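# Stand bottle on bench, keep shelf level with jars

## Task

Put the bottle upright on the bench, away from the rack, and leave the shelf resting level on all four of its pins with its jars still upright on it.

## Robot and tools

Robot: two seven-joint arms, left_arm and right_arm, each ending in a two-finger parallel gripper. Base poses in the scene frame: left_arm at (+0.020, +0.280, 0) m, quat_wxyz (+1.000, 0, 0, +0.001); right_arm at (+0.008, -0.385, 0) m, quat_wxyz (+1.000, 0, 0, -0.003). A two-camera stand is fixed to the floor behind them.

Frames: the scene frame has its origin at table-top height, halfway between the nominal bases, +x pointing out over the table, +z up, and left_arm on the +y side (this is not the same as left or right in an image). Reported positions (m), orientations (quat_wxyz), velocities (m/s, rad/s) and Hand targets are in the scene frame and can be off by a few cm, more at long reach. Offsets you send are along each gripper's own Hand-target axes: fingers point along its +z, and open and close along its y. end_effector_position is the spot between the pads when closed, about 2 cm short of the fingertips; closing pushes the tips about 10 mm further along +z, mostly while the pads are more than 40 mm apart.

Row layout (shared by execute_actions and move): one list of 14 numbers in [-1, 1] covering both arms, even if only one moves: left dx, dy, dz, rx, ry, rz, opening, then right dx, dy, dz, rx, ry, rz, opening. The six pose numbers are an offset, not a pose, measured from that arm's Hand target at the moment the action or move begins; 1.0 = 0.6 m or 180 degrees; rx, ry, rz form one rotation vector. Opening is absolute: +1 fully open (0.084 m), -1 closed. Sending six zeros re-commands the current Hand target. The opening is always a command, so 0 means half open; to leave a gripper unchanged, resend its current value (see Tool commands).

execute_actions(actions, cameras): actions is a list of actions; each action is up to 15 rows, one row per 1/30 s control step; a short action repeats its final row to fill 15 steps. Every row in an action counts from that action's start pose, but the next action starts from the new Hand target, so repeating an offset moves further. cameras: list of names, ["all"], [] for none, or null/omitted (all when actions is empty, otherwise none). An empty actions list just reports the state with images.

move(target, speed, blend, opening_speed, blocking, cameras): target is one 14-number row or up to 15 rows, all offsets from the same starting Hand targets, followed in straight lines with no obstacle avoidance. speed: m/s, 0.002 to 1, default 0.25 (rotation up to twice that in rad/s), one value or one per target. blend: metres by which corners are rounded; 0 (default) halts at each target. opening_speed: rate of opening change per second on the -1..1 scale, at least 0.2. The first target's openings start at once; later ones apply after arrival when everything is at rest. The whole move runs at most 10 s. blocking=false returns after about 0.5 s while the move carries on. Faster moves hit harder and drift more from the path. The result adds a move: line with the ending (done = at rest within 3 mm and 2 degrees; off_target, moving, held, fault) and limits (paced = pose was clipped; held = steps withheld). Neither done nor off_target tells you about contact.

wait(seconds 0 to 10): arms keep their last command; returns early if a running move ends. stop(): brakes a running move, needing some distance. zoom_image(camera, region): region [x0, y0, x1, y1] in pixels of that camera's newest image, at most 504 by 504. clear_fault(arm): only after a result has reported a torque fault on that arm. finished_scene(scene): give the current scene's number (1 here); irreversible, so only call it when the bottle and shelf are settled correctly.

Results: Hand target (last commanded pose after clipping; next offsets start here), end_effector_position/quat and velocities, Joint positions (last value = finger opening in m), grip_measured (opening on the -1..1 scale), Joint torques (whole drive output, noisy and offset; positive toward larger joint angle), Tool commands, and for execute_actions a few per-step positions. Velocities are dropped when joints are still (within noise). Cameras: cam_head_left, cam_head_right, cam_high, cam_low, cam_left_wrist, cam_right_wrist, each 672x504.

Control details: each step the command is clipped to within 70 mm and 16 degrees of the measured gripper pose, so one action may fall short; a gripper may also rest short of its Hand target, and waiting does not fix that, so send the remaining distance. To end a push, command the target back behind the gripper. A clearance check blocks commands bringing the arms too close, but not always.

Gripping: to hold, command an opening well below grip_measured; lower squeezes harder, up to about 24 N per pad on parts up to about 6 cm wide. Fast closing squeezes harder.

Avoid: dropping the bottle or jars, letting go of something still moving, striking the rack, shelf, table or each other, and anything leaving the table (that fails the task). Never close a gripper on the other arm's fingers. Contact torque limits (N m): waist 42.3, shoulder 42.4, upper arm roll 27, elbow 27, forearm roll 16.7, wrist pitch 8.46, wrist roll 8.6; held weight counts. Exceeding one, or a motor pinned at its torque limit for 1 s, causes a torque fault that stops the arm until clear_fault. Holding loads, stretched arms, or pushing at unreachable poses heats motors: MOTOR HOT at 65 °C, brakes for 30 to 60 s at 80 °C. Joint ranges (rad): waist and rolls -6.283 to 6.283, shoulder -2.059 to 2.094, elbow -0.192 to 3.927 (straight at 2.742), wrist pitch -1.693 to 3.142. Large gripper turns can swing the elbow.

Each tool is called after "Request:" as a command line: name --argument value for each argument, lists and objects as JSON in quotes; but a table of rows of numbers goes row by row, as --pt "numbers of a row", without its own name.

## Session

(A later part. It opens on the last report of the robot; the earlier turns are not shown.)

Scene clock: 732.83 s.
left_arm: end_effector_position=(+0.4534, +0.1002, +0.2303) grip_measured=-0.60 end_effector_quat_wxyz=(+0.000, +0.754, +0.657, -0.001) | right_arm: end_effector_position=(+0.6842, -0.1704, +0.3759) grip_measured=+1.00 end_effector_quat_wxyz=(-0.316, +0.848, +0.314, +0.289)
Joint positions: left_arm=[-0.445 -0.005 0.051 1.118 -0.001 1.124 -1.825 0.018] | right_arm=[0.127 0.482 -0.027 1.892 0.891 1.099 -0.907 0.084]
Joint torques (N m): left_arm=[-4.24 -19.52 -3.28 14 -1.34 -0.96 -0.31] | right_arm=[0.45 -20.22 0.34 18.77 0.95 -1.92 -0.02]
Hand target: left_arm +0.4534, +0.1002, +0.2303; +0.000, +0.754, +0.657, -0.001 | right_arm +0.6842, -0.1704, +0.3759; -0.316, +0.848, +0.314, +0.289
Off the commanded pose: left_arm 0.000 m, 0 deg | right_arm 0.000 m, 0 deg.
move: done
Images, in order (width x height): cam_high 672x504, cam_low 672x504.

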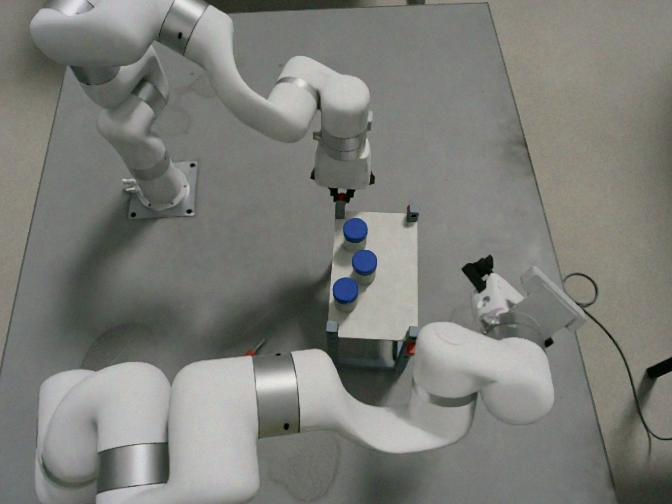

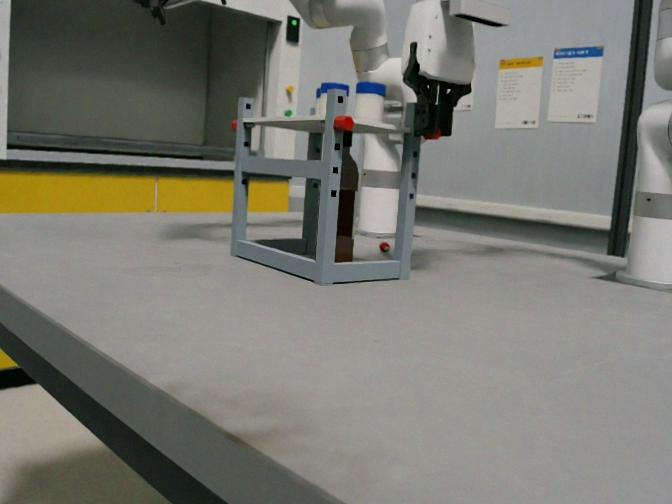

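Request:
move --pt "0 0 0 0 0 0 -0.2 0 0 0 0 0 0 1" --pt "0.0667 0 0 0 0 0 -0.2 0 0 0 0 0 0 1" --pt "0.0667 0 0.010 0 0 0 -1 0 0 0 0 0 0 1" --speed 0.15 --opening_speed 2 --cameras '["cam_low","cam_high","cam_head_left"]'

Request:
zoom_image --camera "cam_low" --region '[390, 100, 470, 160]'

Request:
zoom_image --camera "cam_high" --region '[310, 160, 390, 220]'

Request:
zoom_image --camera "cam_head_left" --region '[230, 160, 310, 220]'

Scene clock: 777.73 s.
left_arm: end_effector_position=(+0.4589, +0.1398, +0.2243) grip_measured=-1.00 end_effector_quat_wxyz=(+0.000, +0.754, +0.657, -0.001) | right_arm: end_effector_position=(+0.6842, -0.1704, +0.3759) grip_measured=+1.00 end_effector_quat_wxyz=(-0.316, +0.848, +0.314, +0.289)
Joint positions: left_arm=[-0.404 -0.028 0.093 1.075 0.002 1.103 -1.743 0] | right_arm=[0.127 0.482 -0.027 1.892 0.891 1.099 -0.907 0.084]
Joint torques (N m): left_arm=[2.42 -18.24 0.72 11.62 -0.45 -2.46 0.33] | right_arm=[0.2 -20.21 0.26 18.71 1.19 -2.07 0.02]
Hand target: left_arm +0.4589, +0.1398, +0.2243; +0.000, +0.754, +0.657, -0.001 | right_arm +0.6842, -0.1704, +0.3759; -0.316, +0.848, +0.314, +0.289
Off the commanded pose: left_arm 0.000 m, 0 deg | right_arm 0.000 m, 0 deg.
move: done
Images, in order (width x height): cam_head_left 672x504, cam_high 672x504, cam_low 672x504.

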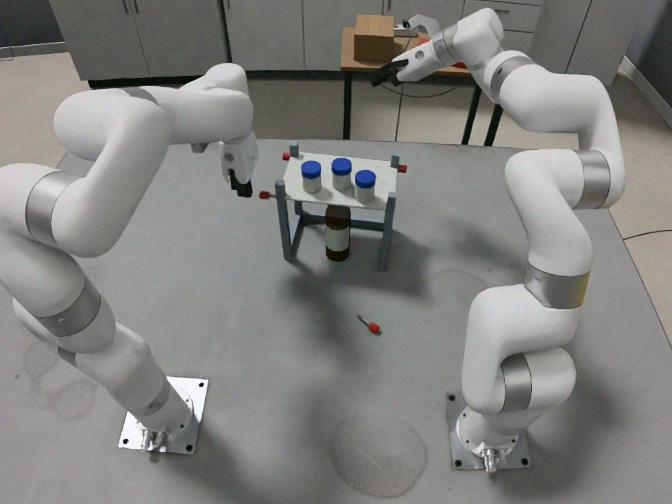

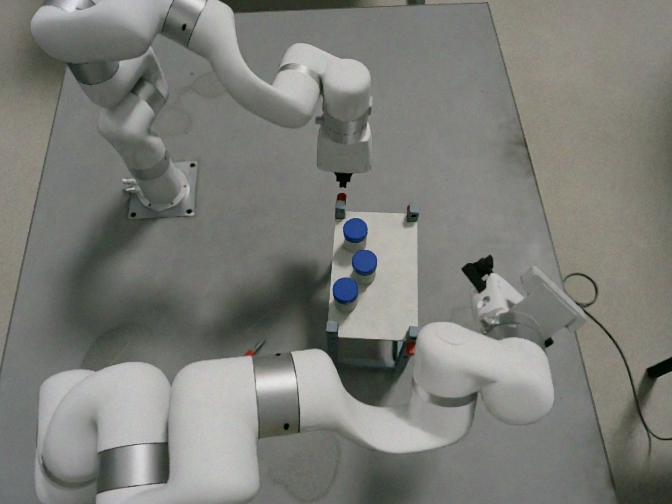

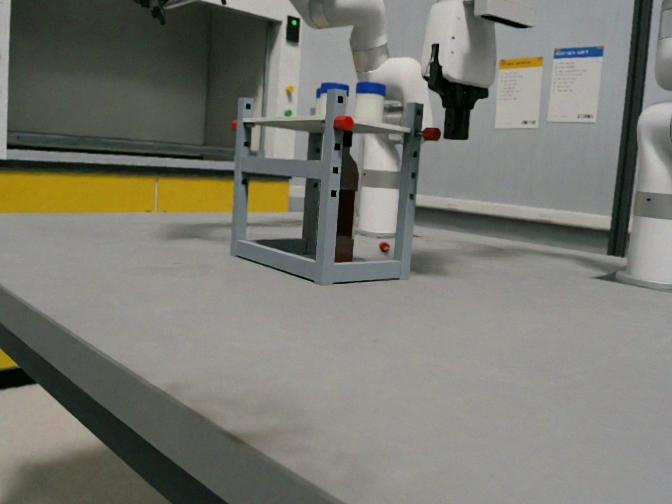

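Scaled by 6.300 from the camera's 672x504 image, which has a finer 960x720 frame.

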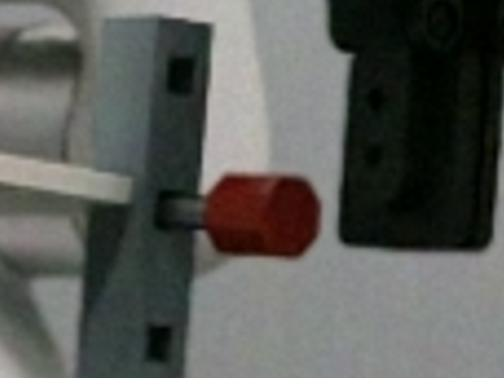

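Scaled by 6.300 from the camera's 672x504 image, which has a finer 960x720 frame.

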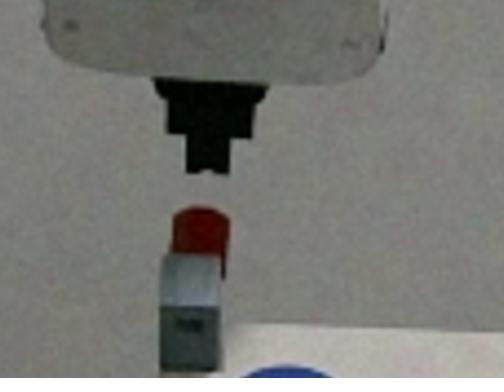

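Scaled by 6.300 from the camera's 672x504 image, which has a finer 960x720 frame.

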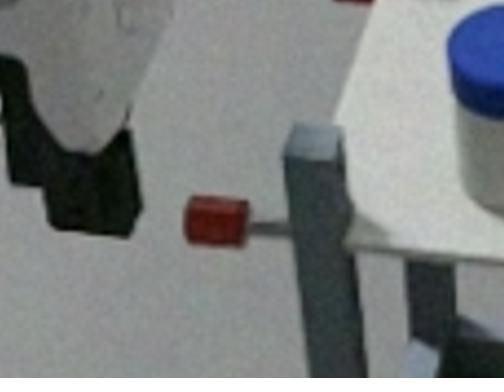

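Request:
move --target '[-0.0450,-0.0020,0,0,0,0,-1,0,0,0,0,0,0,1]' --speed 0.06 --cameras '["cam_low","cam_high","cam_head_left"]'

Request:
zoom_image --camera "cam_low" --region '[390, 100, 470, 160]'

Request:
zoom_image --camera "cam_high" --region '[310, 160, 390, 220]'

Request:
zoom_image --camera "cam_head_left" --region '[230, 160, 310, 220]'

Scene clock: 795.63 s.
left_arm: end_effector_position=(+0.4540, +0.1133, +0.2243) grip_measured=-1.00 end_effector_quat_wxyz=(+0.000, +0.754, +0.657, -0.001) | right_arm: end_effector_position=(+0.6842, -0.1704, +0.3759) grip_measured=+1.00 end_effector_quat_wxyz=(-0.316, +0.848, +0.314, +0.289)
Joint positions: left_arm=[-0.432 -0.014 0.064 1.09 0 1.105 -1.799 0] | right_arm=[0.127 0.482 -0.027 1.892 0.891 1.099 -0.907 0.084]
Joint torques (N m): left_arm=[-3.96 -18.57 -3.1 13.67 -0.72 -1.02 -0.68] | right_arm=[-0.07 -20.53 0.43 18.96 1.03 -2.08 0.07]
Hand target: left_arm +0.4540, +0.1132, +0.2243; +0.000, +0.754, +0.657, -0.001 | right_arm +0.6842, -0.1704, +0.3759; -0.316, +0.848, +0.314, +0.289
Off the commanded pose: left_arm 0.000 m, 0 deg | right_arm 0.000 m, 0 deg.
move: done
Images, in order (width x height): cam_head_left 672x504, cam_high 672x504, cam_low 672x504.

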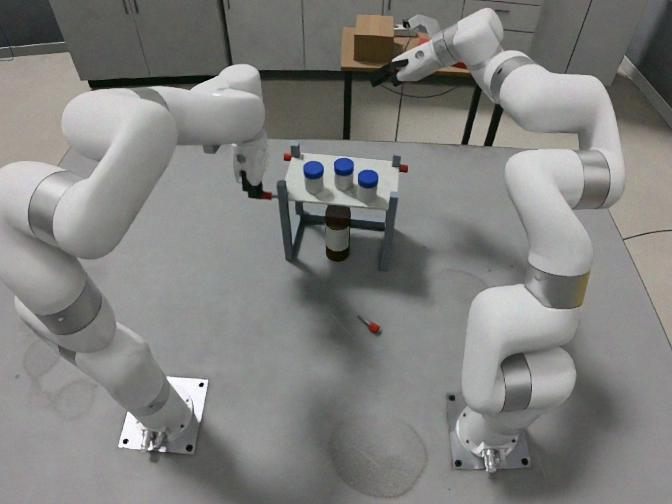

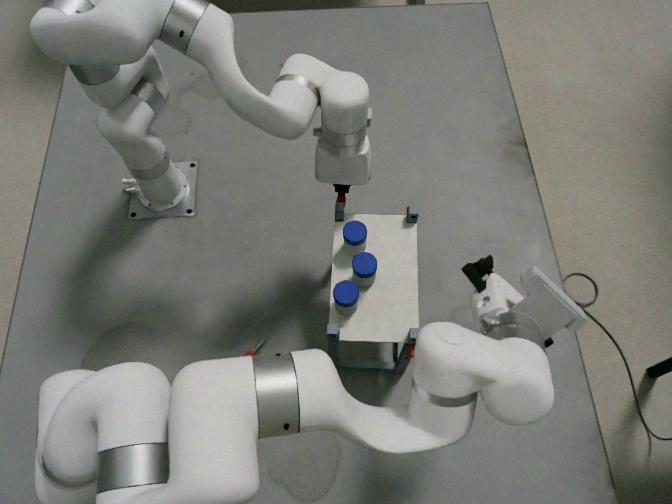

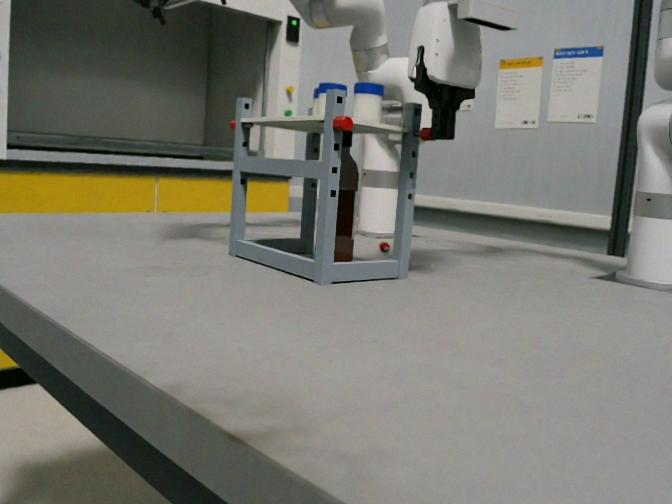

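Scaled by 6.300 from the camera's 672x504 image, which has a finer 960x720 frame.

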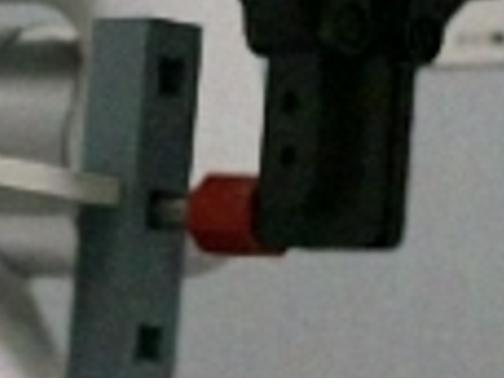

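Scaled by 6.300 from the camera's 672x504 image, which has a finer 960x720 frame.

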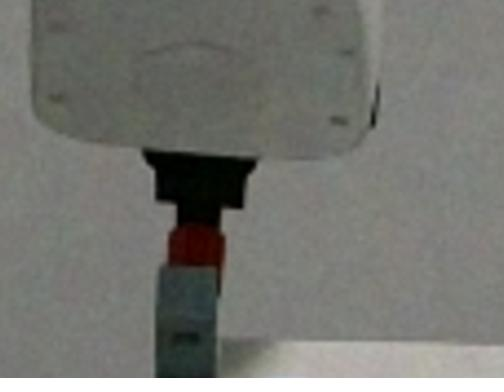

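Scaled by 6.300 from the camera's 672x504 image, which has a finer 960x720 frame.

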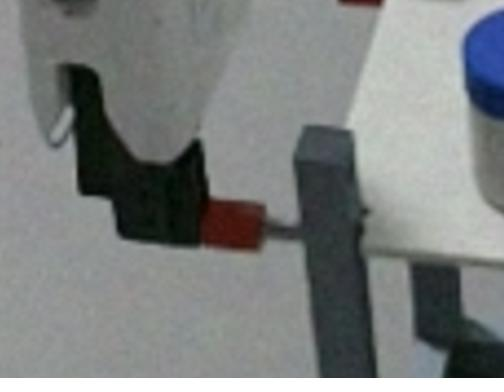

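Request:
move --pt "0.0133 0 0 0 0 0 -1 -0.3627 -0.3197 -0.2785 -0.0567 0.4810 0.4288 0" --pt "0.0133 0 0 0 0 0 -1 -0.4713 -0.5182 0.1620 -0.0567 0.4810 0.4288 0" --speed 0.3 --blend '[0.03,0]' --cameras '["all"]'

Scene clock: 893.13 s.
left_arm: end_effector_position=(+0.4551, +0.1211, +0.2243) grip_measured=-1.00 end_effector_quat_wxyz=(+0.000, +0.754, +0.657, -0.001) | right_arm: end_effector_position=(+0.3105, -0.0118, +0.2299) grip_measured=-0.01 end_effector_quat_wxyz=(+0.464, -0.464, +0.533, -0.533)
Joint positions: left_arm=[-0.424 -0.02 0.072 1.084 0 1.104 -1.783 0] | right_arm=[-0.4 -1.121 1.667 0.738 5.471 0.656 -2.47 0.044]
Joint torques (N m): left_arm=[2.2 -23.12 0.8 11.56 0.24 -2.54 0.12] | right_arm=[-1.31 9.21 -12.13 6.52 0.61 2.69 -0.99]
Hand target: left_arm +0.4551, +0.1211, +0.2243; +0.000, +0.754, +0.657, -0.001 | right_arm +0.3105, -0.0118, +0.2299; +0.464, -0.464, +0.533, -0.533
Off the commanded pose: left_arm 0.000 m, 0 deg | right_arm 0.000 m, 0 deg.
move: done

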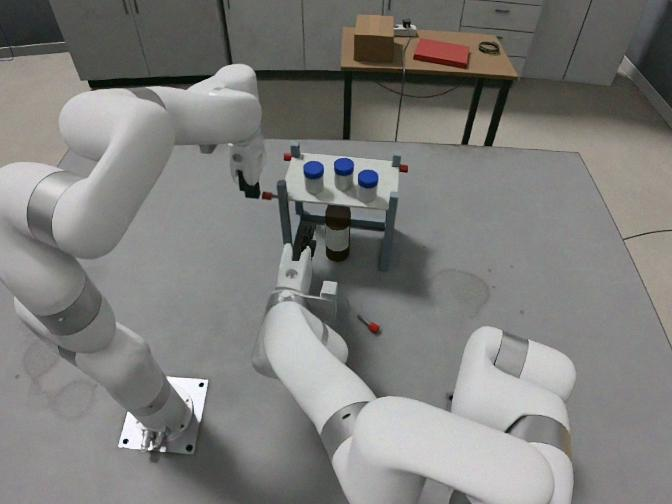

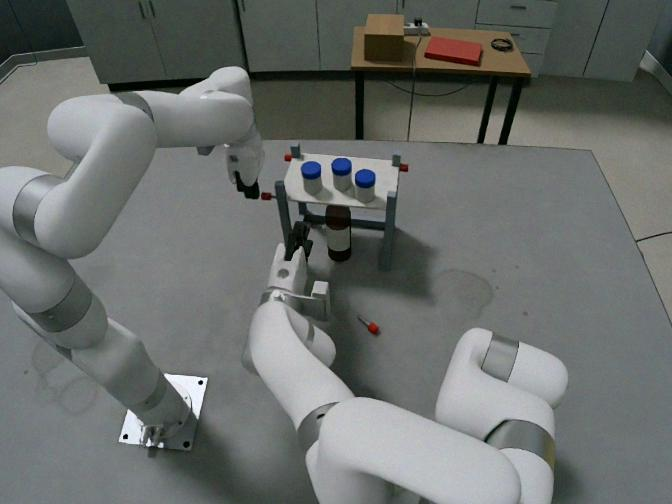

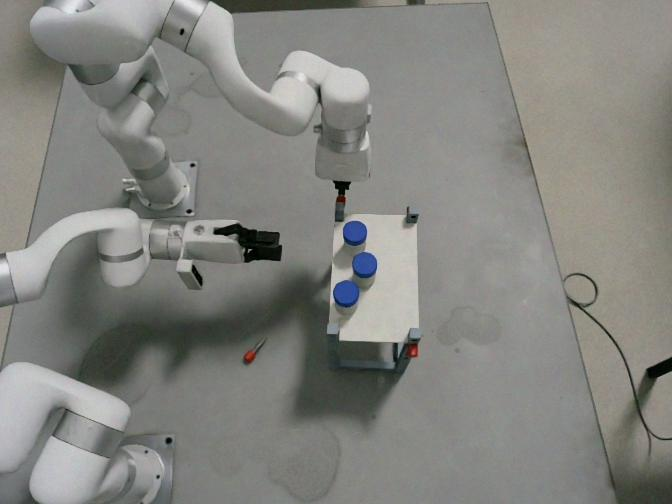

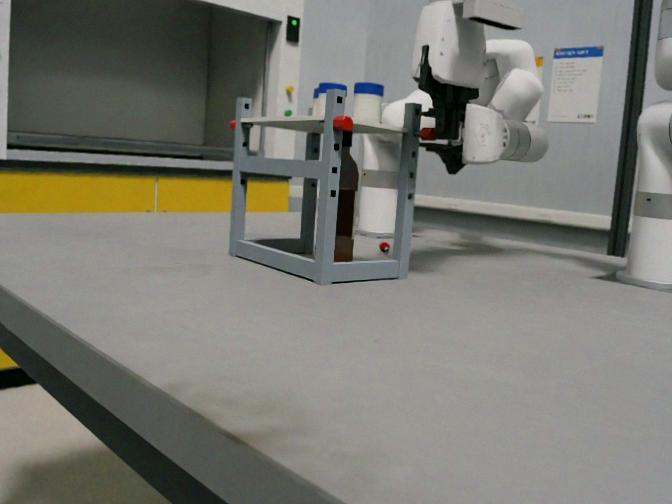

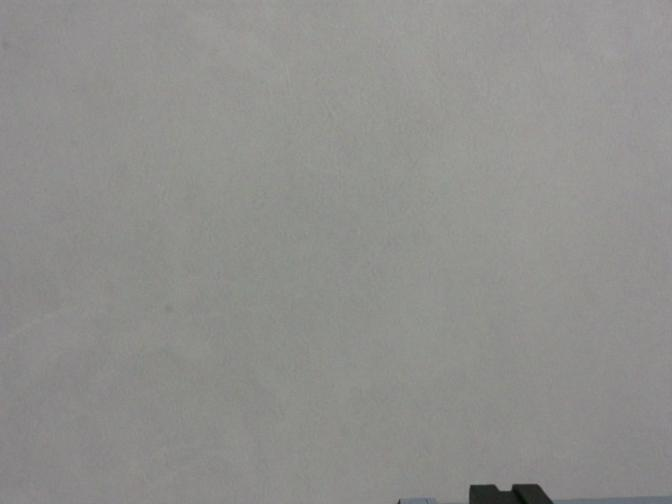

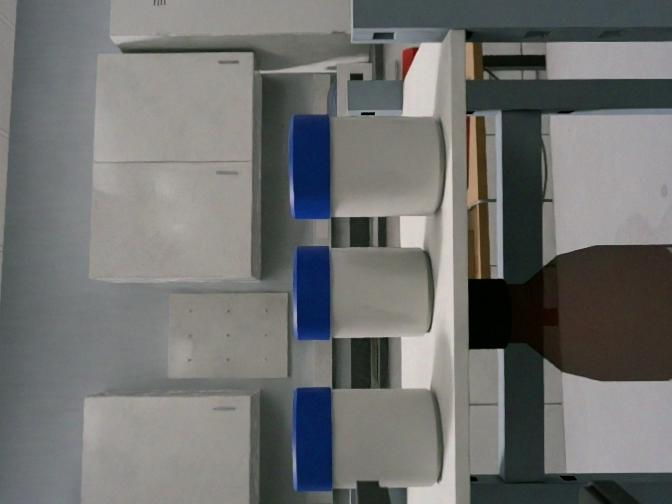

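Request:
zoom_image --camera "cam_right_wrist" --region '[340, 0, 560, 165]'

Request:
zoom_image --camera "cam_right_wrist" --region '[380, 340, 600, 504]'

Scaled by 2.291 from the camera's 672x504 image, which has a finer 960x720 frame.

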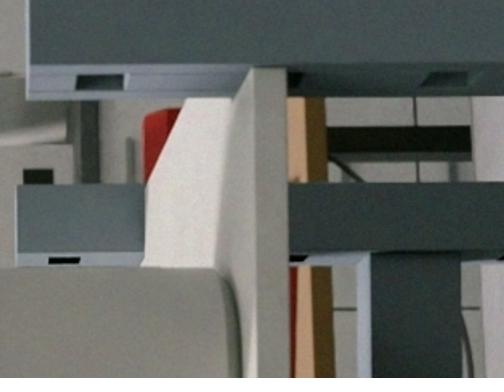

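Scaled by 2.291 from the camera's 672x504 image, which has a finer 960x720 frame.

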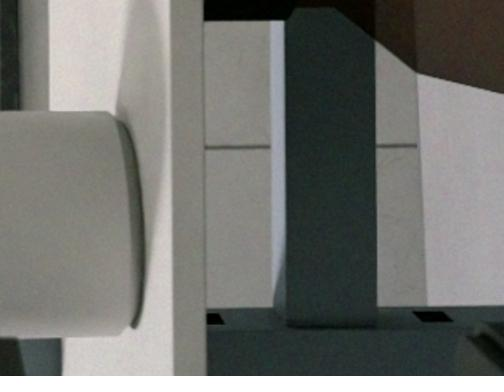

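Request:
move --target '[0,0,0,0,0,0,-1,0,0.0125,0.1333,0,0,0,-0.4]' --speed 0.15 --cameras '["cam_right_wrist","cam_high","cam_head_left"]'

Request:
zoom_image --camera "cam_right_wrist" --region '[380, 384, 540, 504]'

Scene clock: 973.93 s.
left_arm: end_effector_position=(+0.4551, +0.1211, +0.2243) grip_measured=-1.00 end_effector_quat_wxyz=(+0.000, +0.754, +0.657, -0.001) | right_arm: end_effector_position=(+0.3897, -0.0229, +0.2224) grip_measured=-0.42 end_effector_quat_wxyz=(+0.464, -0.464, +0.533, -0.533)
Joint positions: left_arm=[-0.424 -0.02 0.072 1.084 0 1.104 -1.783 0] | right_arm=[-0.647 -1.22 1.654 0.788 5.351 0.436 -2.359 0.026]
Joint torques (N m): left_arm=[2.3 -23.08 0.71 11.69 0.16 -2.47 0.07] | right_arm=[-1.25 8.6 -12.95 5.41 -0.36 0.59 0.97]
Hand target: left_arm +0.4551, +0.1211, +0.2243; +0.000, +0.754, +0.657, -0.001 | right_arm +0.3897, -0.0229, +0.2224; +0.464, -0.464, +0.533, -0.533
Off the commanded pose: left_arm 0.000 m, 0 deg | right_arm 0.000 m, 0 deg.
move: done
Images, in order (width x height): cam_head_left 672x504, cam_high 672x504, cam_right_wrist 672x504.

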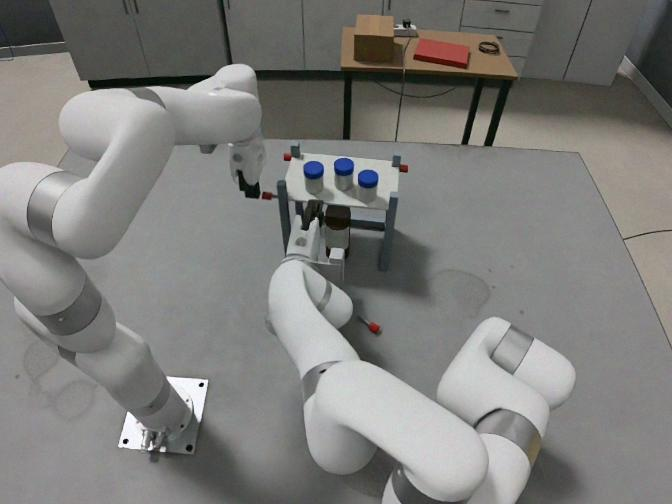

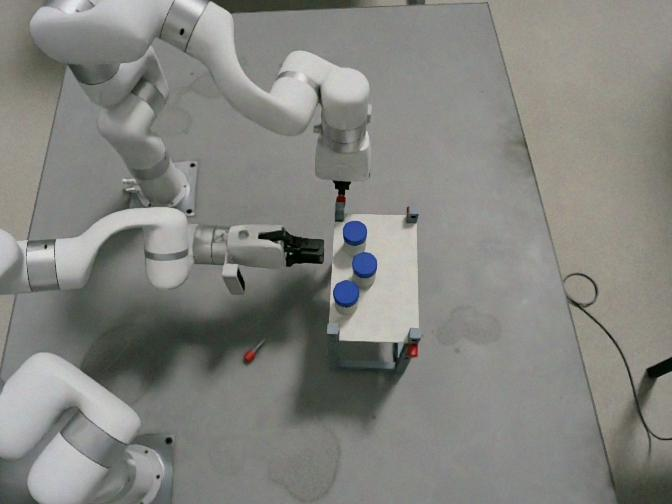

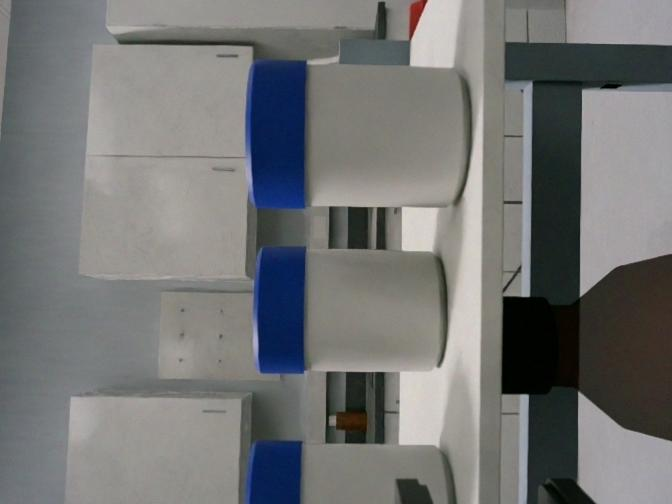

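Scaled by 3.150 from the camera's 672x504 image, which has a finer 960x720 frame.

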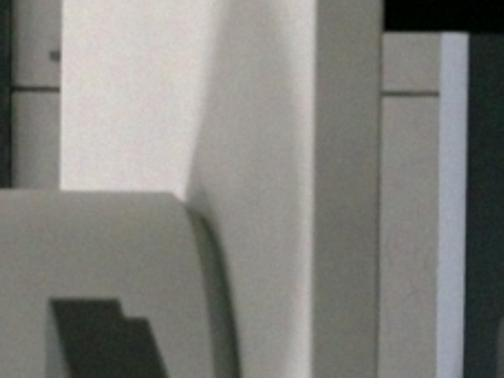

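Request:
move --pt "0 0 0 0 0 0 -1 0 0.0020 0.0467 0.0094 0 0 -0.4" --pt "0 0 0 0 0 0 -1 0 0.0020 0.0467 0.0094 0 0 -1" --speed 0.08 --opening_speed 0.5 --cameras '["cam_right_wrist","cam_high","cam_head_left","cam_low"]'

Request:
zoom_image --camera "cam_low" --region '[310, 90, 450, 195]'

Scene clock: 1008.73 s.
left_arm: end_effector_position=(+0.4551, +0.1211, +0.2243) grip_measured=-1.00 end_effector_quat_wxyz=(+0.000, +0.754, +0.657, -0.001) | right_arm: end_effector_position=(+0.4175, -0.0268, +0.2212) grip_measured=-0.87 end_effector_quat_wxyz=(+0.471, -0.457, +0.526, -0.541)
Joint positions: left_arm=[-0.424 -0.02 0.072 1.084 0 1.104 -1.783 0] | right_arm=[-0.737 -1.294 1.654 0.825 5.314 0.371 -2.297 0.006]
Joint torques (N m): left_arm=[2.29 -23.08 0.82 11.64 0.18 -2.47 0.06] | right_arm=[0.25 9.27 -16.02 4.52 0.56 2.34 -0.01]
Hand target: left_arm +0.4551, +0.1211, +0.2243; +0.000, +0.754, +0.657, -0.001 | right_arm +0.4175, -0.0268, +0.2212; +0.471, -0.457, +0.526, -0.541
Off the commanded pose: left_arm 0.000 m, 0 deg | right_arm 0.000 m, 0 deg.
move: done
Images, in order (width x height): cam_head_left 672x504, cam_high 672x504, cam_low 672x504, cam_right_wrist 672x504.

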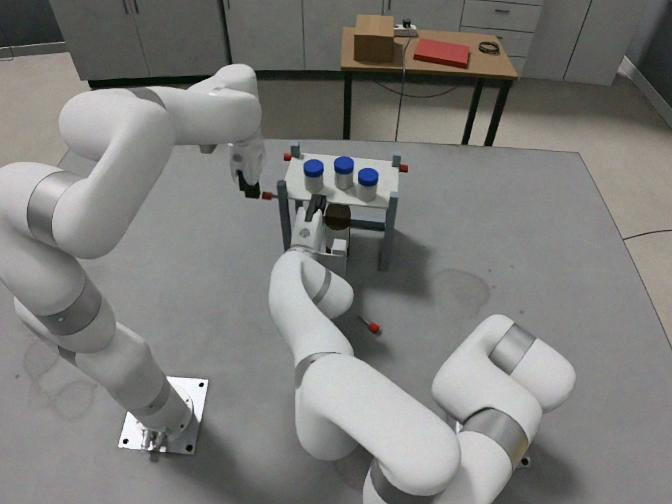

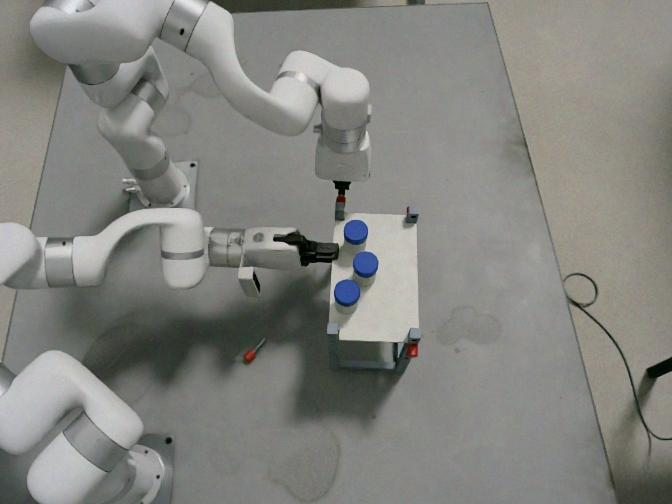

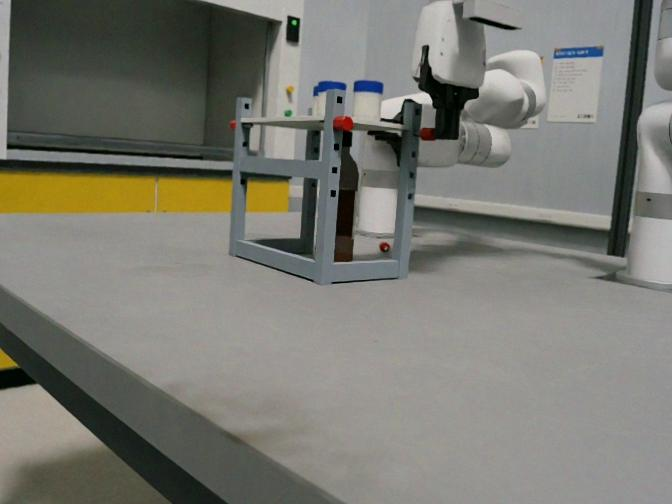

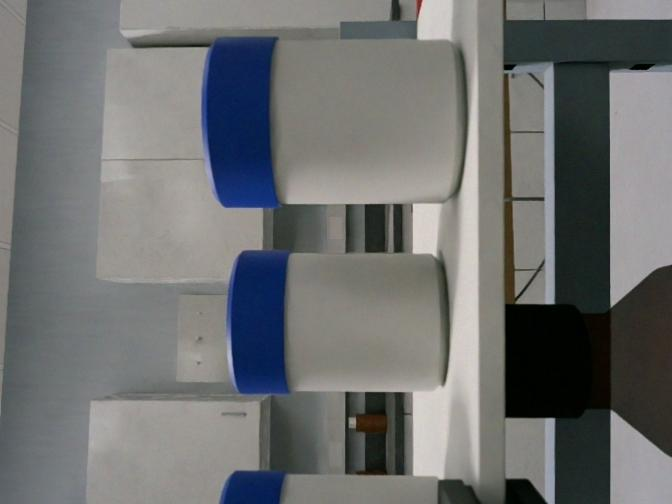

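Scaled by 3.600 from the camera's 672x504 image, which has a finer 960x720 frame.

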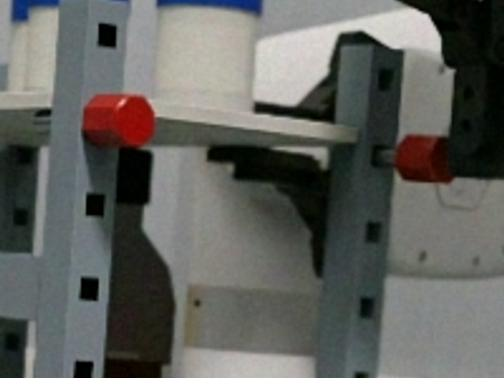

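Request:
move --target '[0,0,0,0,0,0,-1,0,-0.0142,0,-0.0156,0,0,-1]' --speed 0.03 --cameras '["cam_right_wrist","cam_low"]'

Request:
zoom_image --camera "cam_low" --region '[310, 90, 450, 195]'

Scene clock: 1021.00 s.
left_arm: end_effector_position=(+0.4551, +0.1211, +0.2243) grip_measured=-1.00 end_effector_quat_wxyz=(+0.000, +0.754, +0.657, -0.001) | right_arm: end_effector_position=(+0.4172, -0.0267, +0.2297) grip_measured=-0.87 end_effector_quat_wxyz=(+0.459, -0.469, +0.539, -0.528)
Joint positions: left_arm=[-0.424 -0.02 0.072 1.084 0 1.104 -1.783 0] | right_arm=[-0.731 -1.226 1.623 0.818 5.31 0.359 -2.354 0.006]
Joint torques (N m): left_arm=[2.08 -22.94 0.79 11.64 0.1 -2.49 0.09] | right_arm=[1.25 10.11 -16.53 4.99 0.52 1.25 -0.92]
Hand target: left_arm +0.4551, +0.1211, +0.2243; +0.000, +0.754, +0.657, -0.001 | right_arm +0.4172, -0.0267, +0.2297; +0.459, -0.469, +0.539, -0.528
Off the commanded pose: left_arm 0.000 m, 0 deg | right_arm 0.000 m, 0 deg.
move: done
Images, in order (width x height): cam_low 672x504, cam_right_wrist 672x504.

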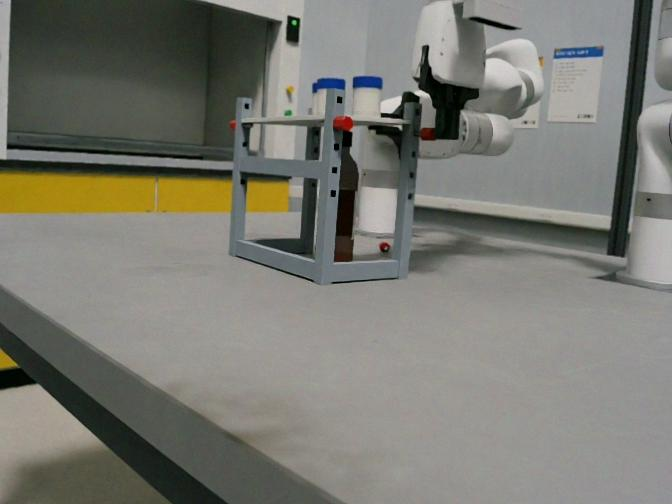

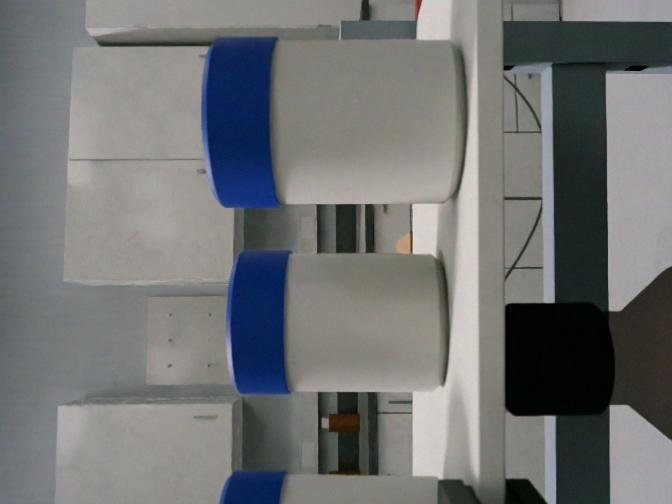

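Scaled by 3.600 from the camera's 672x504 image, which has a finer 960x720 frame.

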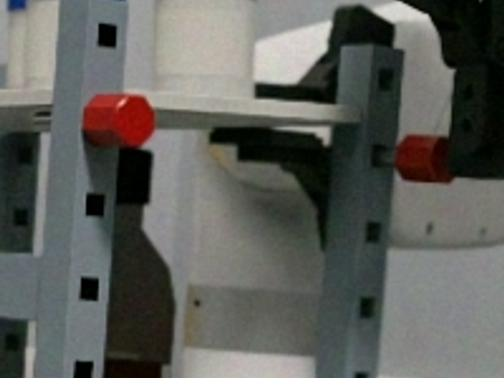

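Request:
move --target '[-0.0283,0,0,0,0,0,-1,0,0,0,0,0,0,-1]' --speed 0.04 --cameras '["cam_low","cam_high","cam_head_left"]'

Request:
zoom_image --camera "cam_low" --region '[340, 90, 460, 180]'

Request:
zoom_image --camera "cam_head_left" --region '[230, 160, 310, 220]'

Request:
zoom_image --camera "cam_high" --region '[310, 160, 390, 220]'

Scene clock: 1034.60 s.
left_arm: end_effector_position=(+0.4528, +0.1044, +0.2243) grip_measured=-1.00 end_effector_quat_wxyz=(+0.000, +0.754, +0.657, -0.001) | right_arm: end_effector_position=(+0.4172, -0.0267, +0.2297) grip_measured=-0.87 end_effector_quat_wxyz=(+0.459, -0.469, +0.539, -0.528)
Joint positions: left_arm=[-0.441 -0.007 0.054 1.098 -0.001 1.106 -1.818 0] | right_arm=[-0.731 -1.226 1.623 0.818 5.31 0.359 -2.354 0.006]
Joint torques (N m): left_arm=[-2.27 -19.1 -1.24 13.15 -0.45 -0.63 -0.53] | right_arm=[1.41 9.91 -16.3 5.53 1.19 3.6 -0.99]
Hand target: left_arm +0.4528, +0.1043, +0.2243; +0.000, +0.754, +0.657, -0.001 | right_arm +0.4172, -0.0267, +0.2297; +0.459, -0.469, +0.539, -0.528
Off the commanded pose: left_arm 0.000 m, 0 deg | right_arm 0.000 m, 0 deg.
move: done
Images, in order (width x height): cam_head_left 672x504, cam_high 672x504, cam_low 672x504.

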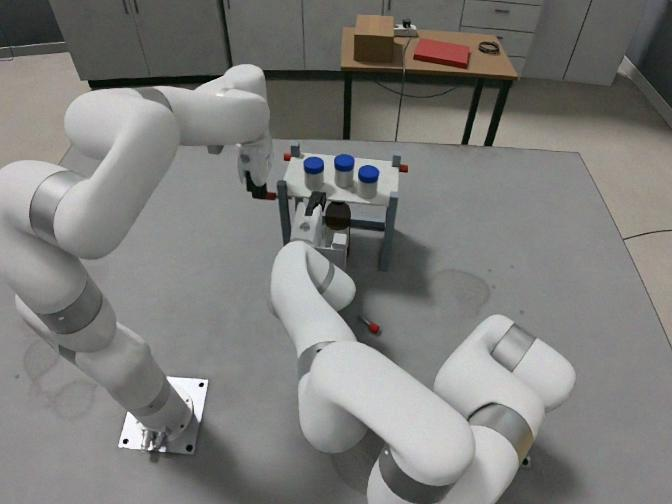

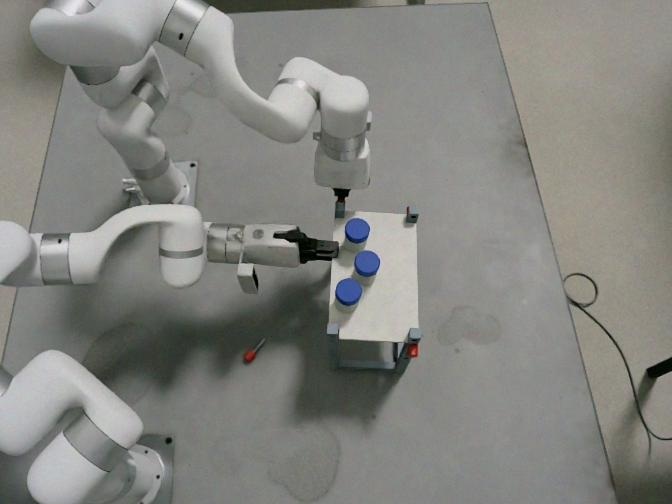

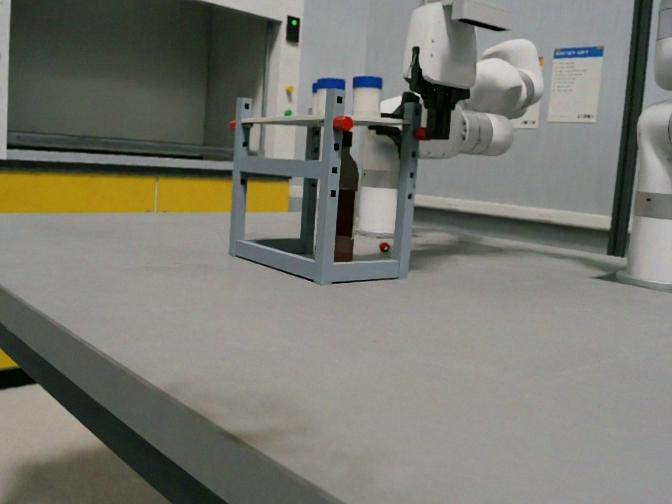

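Scaled by 4.200 from the camera's 672x504 image, which has a finer 960x720 frame.

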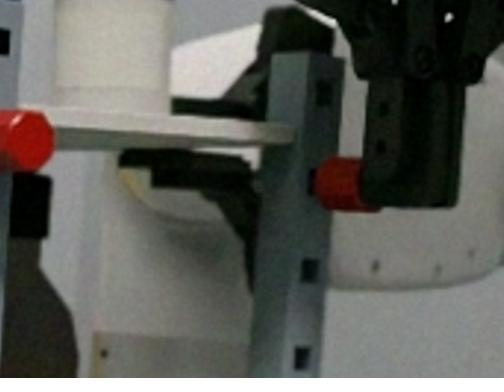

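Scaled by 6.300 from the camera's 672x504 image, which has a finer 960x720 frame.

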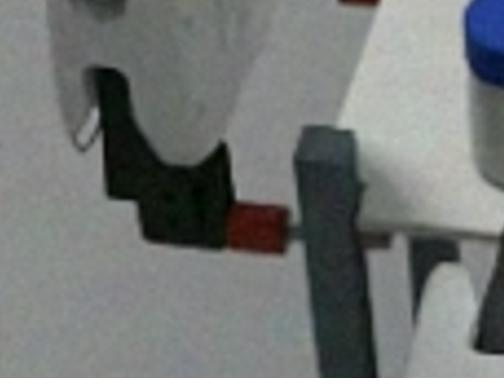

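Scaled by 6.300 from the camera's 672x504 image, which has a finer 960x720 frame.

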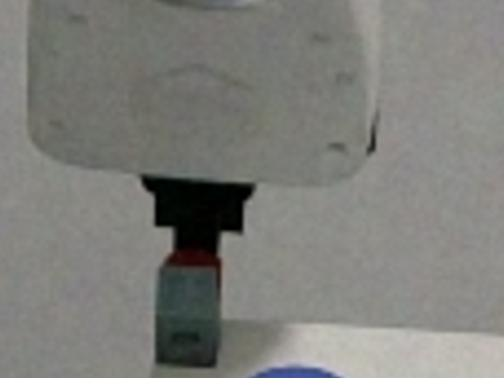

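Request:
move --target '[-0.0133,0,0,0,0,0,-1,0,0,0,0,0,0,-1]' --speed 0.04 --cameras '["cam_low","cam_high","cam_head_left"]'

Request:
zoom_image --camera "cam_low" --region '[340, 90, 460, 180]'

Request:
zoom_image --camera "cam_head_left" --region '[230, 160, 310, 220]'

Scene clock: 1044.67 s.
left_arm: end_effector_position=(+0.4517, +0.0965, +0.2243) grip_measured=-1.00 end_effector_quat_wxyz=(+0.000, +0.754, +0.657, -0.001) | right_arm: end_effector_position=(+0.4172, -0.0267, +0.2297) grip_measured=-0.87 end_effector_quat_wxyz=(+0.459, -0.469, +0.539, -0.528)
Joint positions: left_arm=[-0.449 0 0.046 1.106 -0.001 1.107 -1.834 0] | right_arm=[-0.731 -1.226 1.623 0.818 5.31 0.359 -2.354 0.006]
Joint torques (N m): left_arm=[-2.7 -19.04 -1.57 13.08 -0.59 -0.64 -0.69] | right_arm=[1.09 9.81 -16.58 6.08 1.11 3.72 -0.88]
Hand target: left_arm +0.4517, +0.0964, +0.2243; +0.000, +0.754, +0.657, -0.001 | right_arm +0.4172, -0.0267, +0.2297; +0.459, -0.469, +0.539, -0.528
Off the commanded pose: left_arm 0.000 m, 0 deg | right_arm 0.000 m, 0 deg.
move: done
Images, in order (width x height): cam_head_left 672x504, cam_high 672x504, cam_low 672x504.

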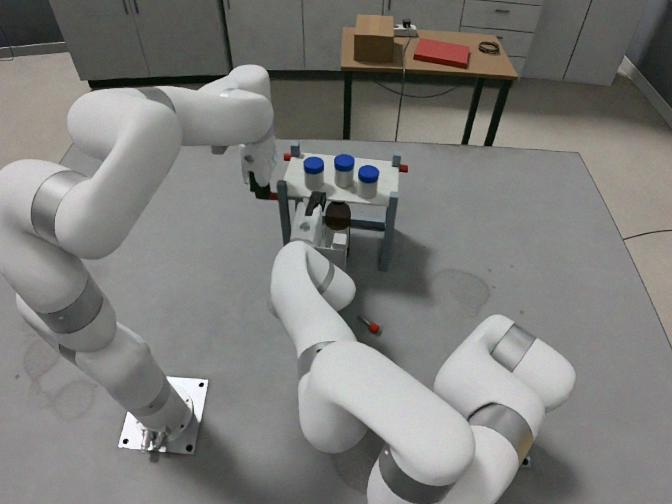

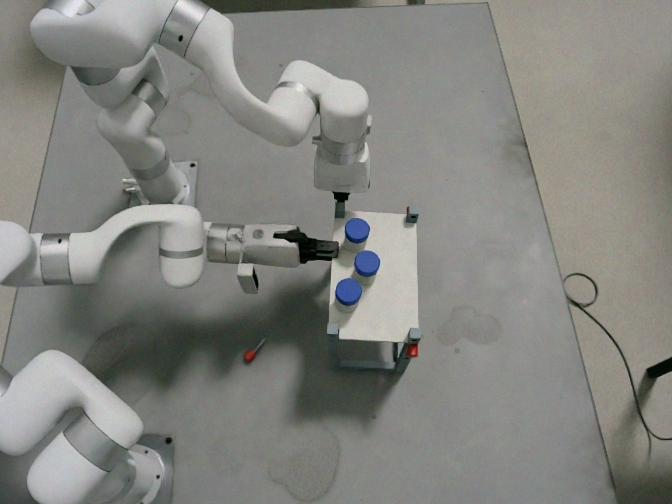

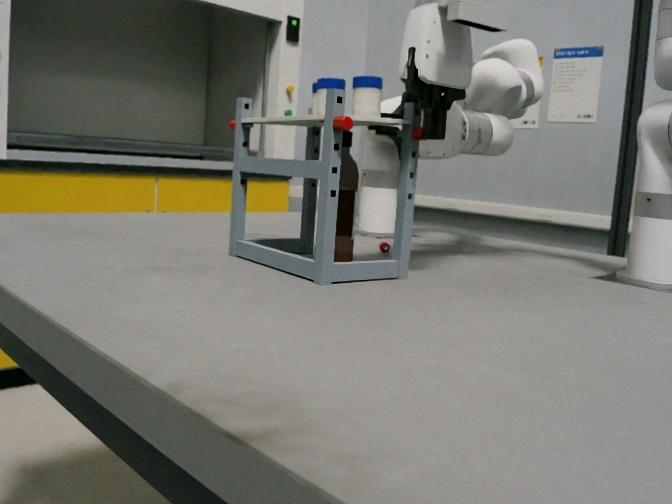

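Scaled by 4.200 from the camera's 672x504 image, which has a finer 960x720 frame.

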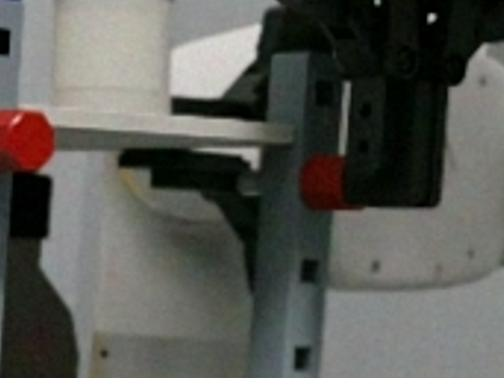

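Scaled by 6.300 from the camera's 672x504 image, which has a finer 960x720 frame.

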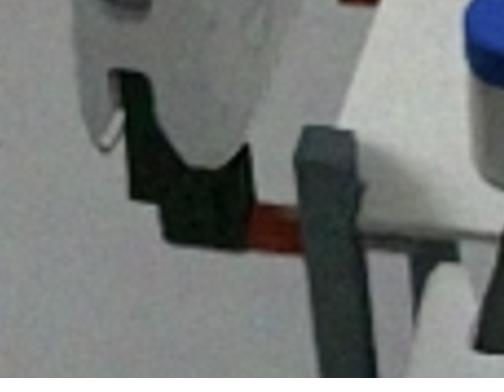

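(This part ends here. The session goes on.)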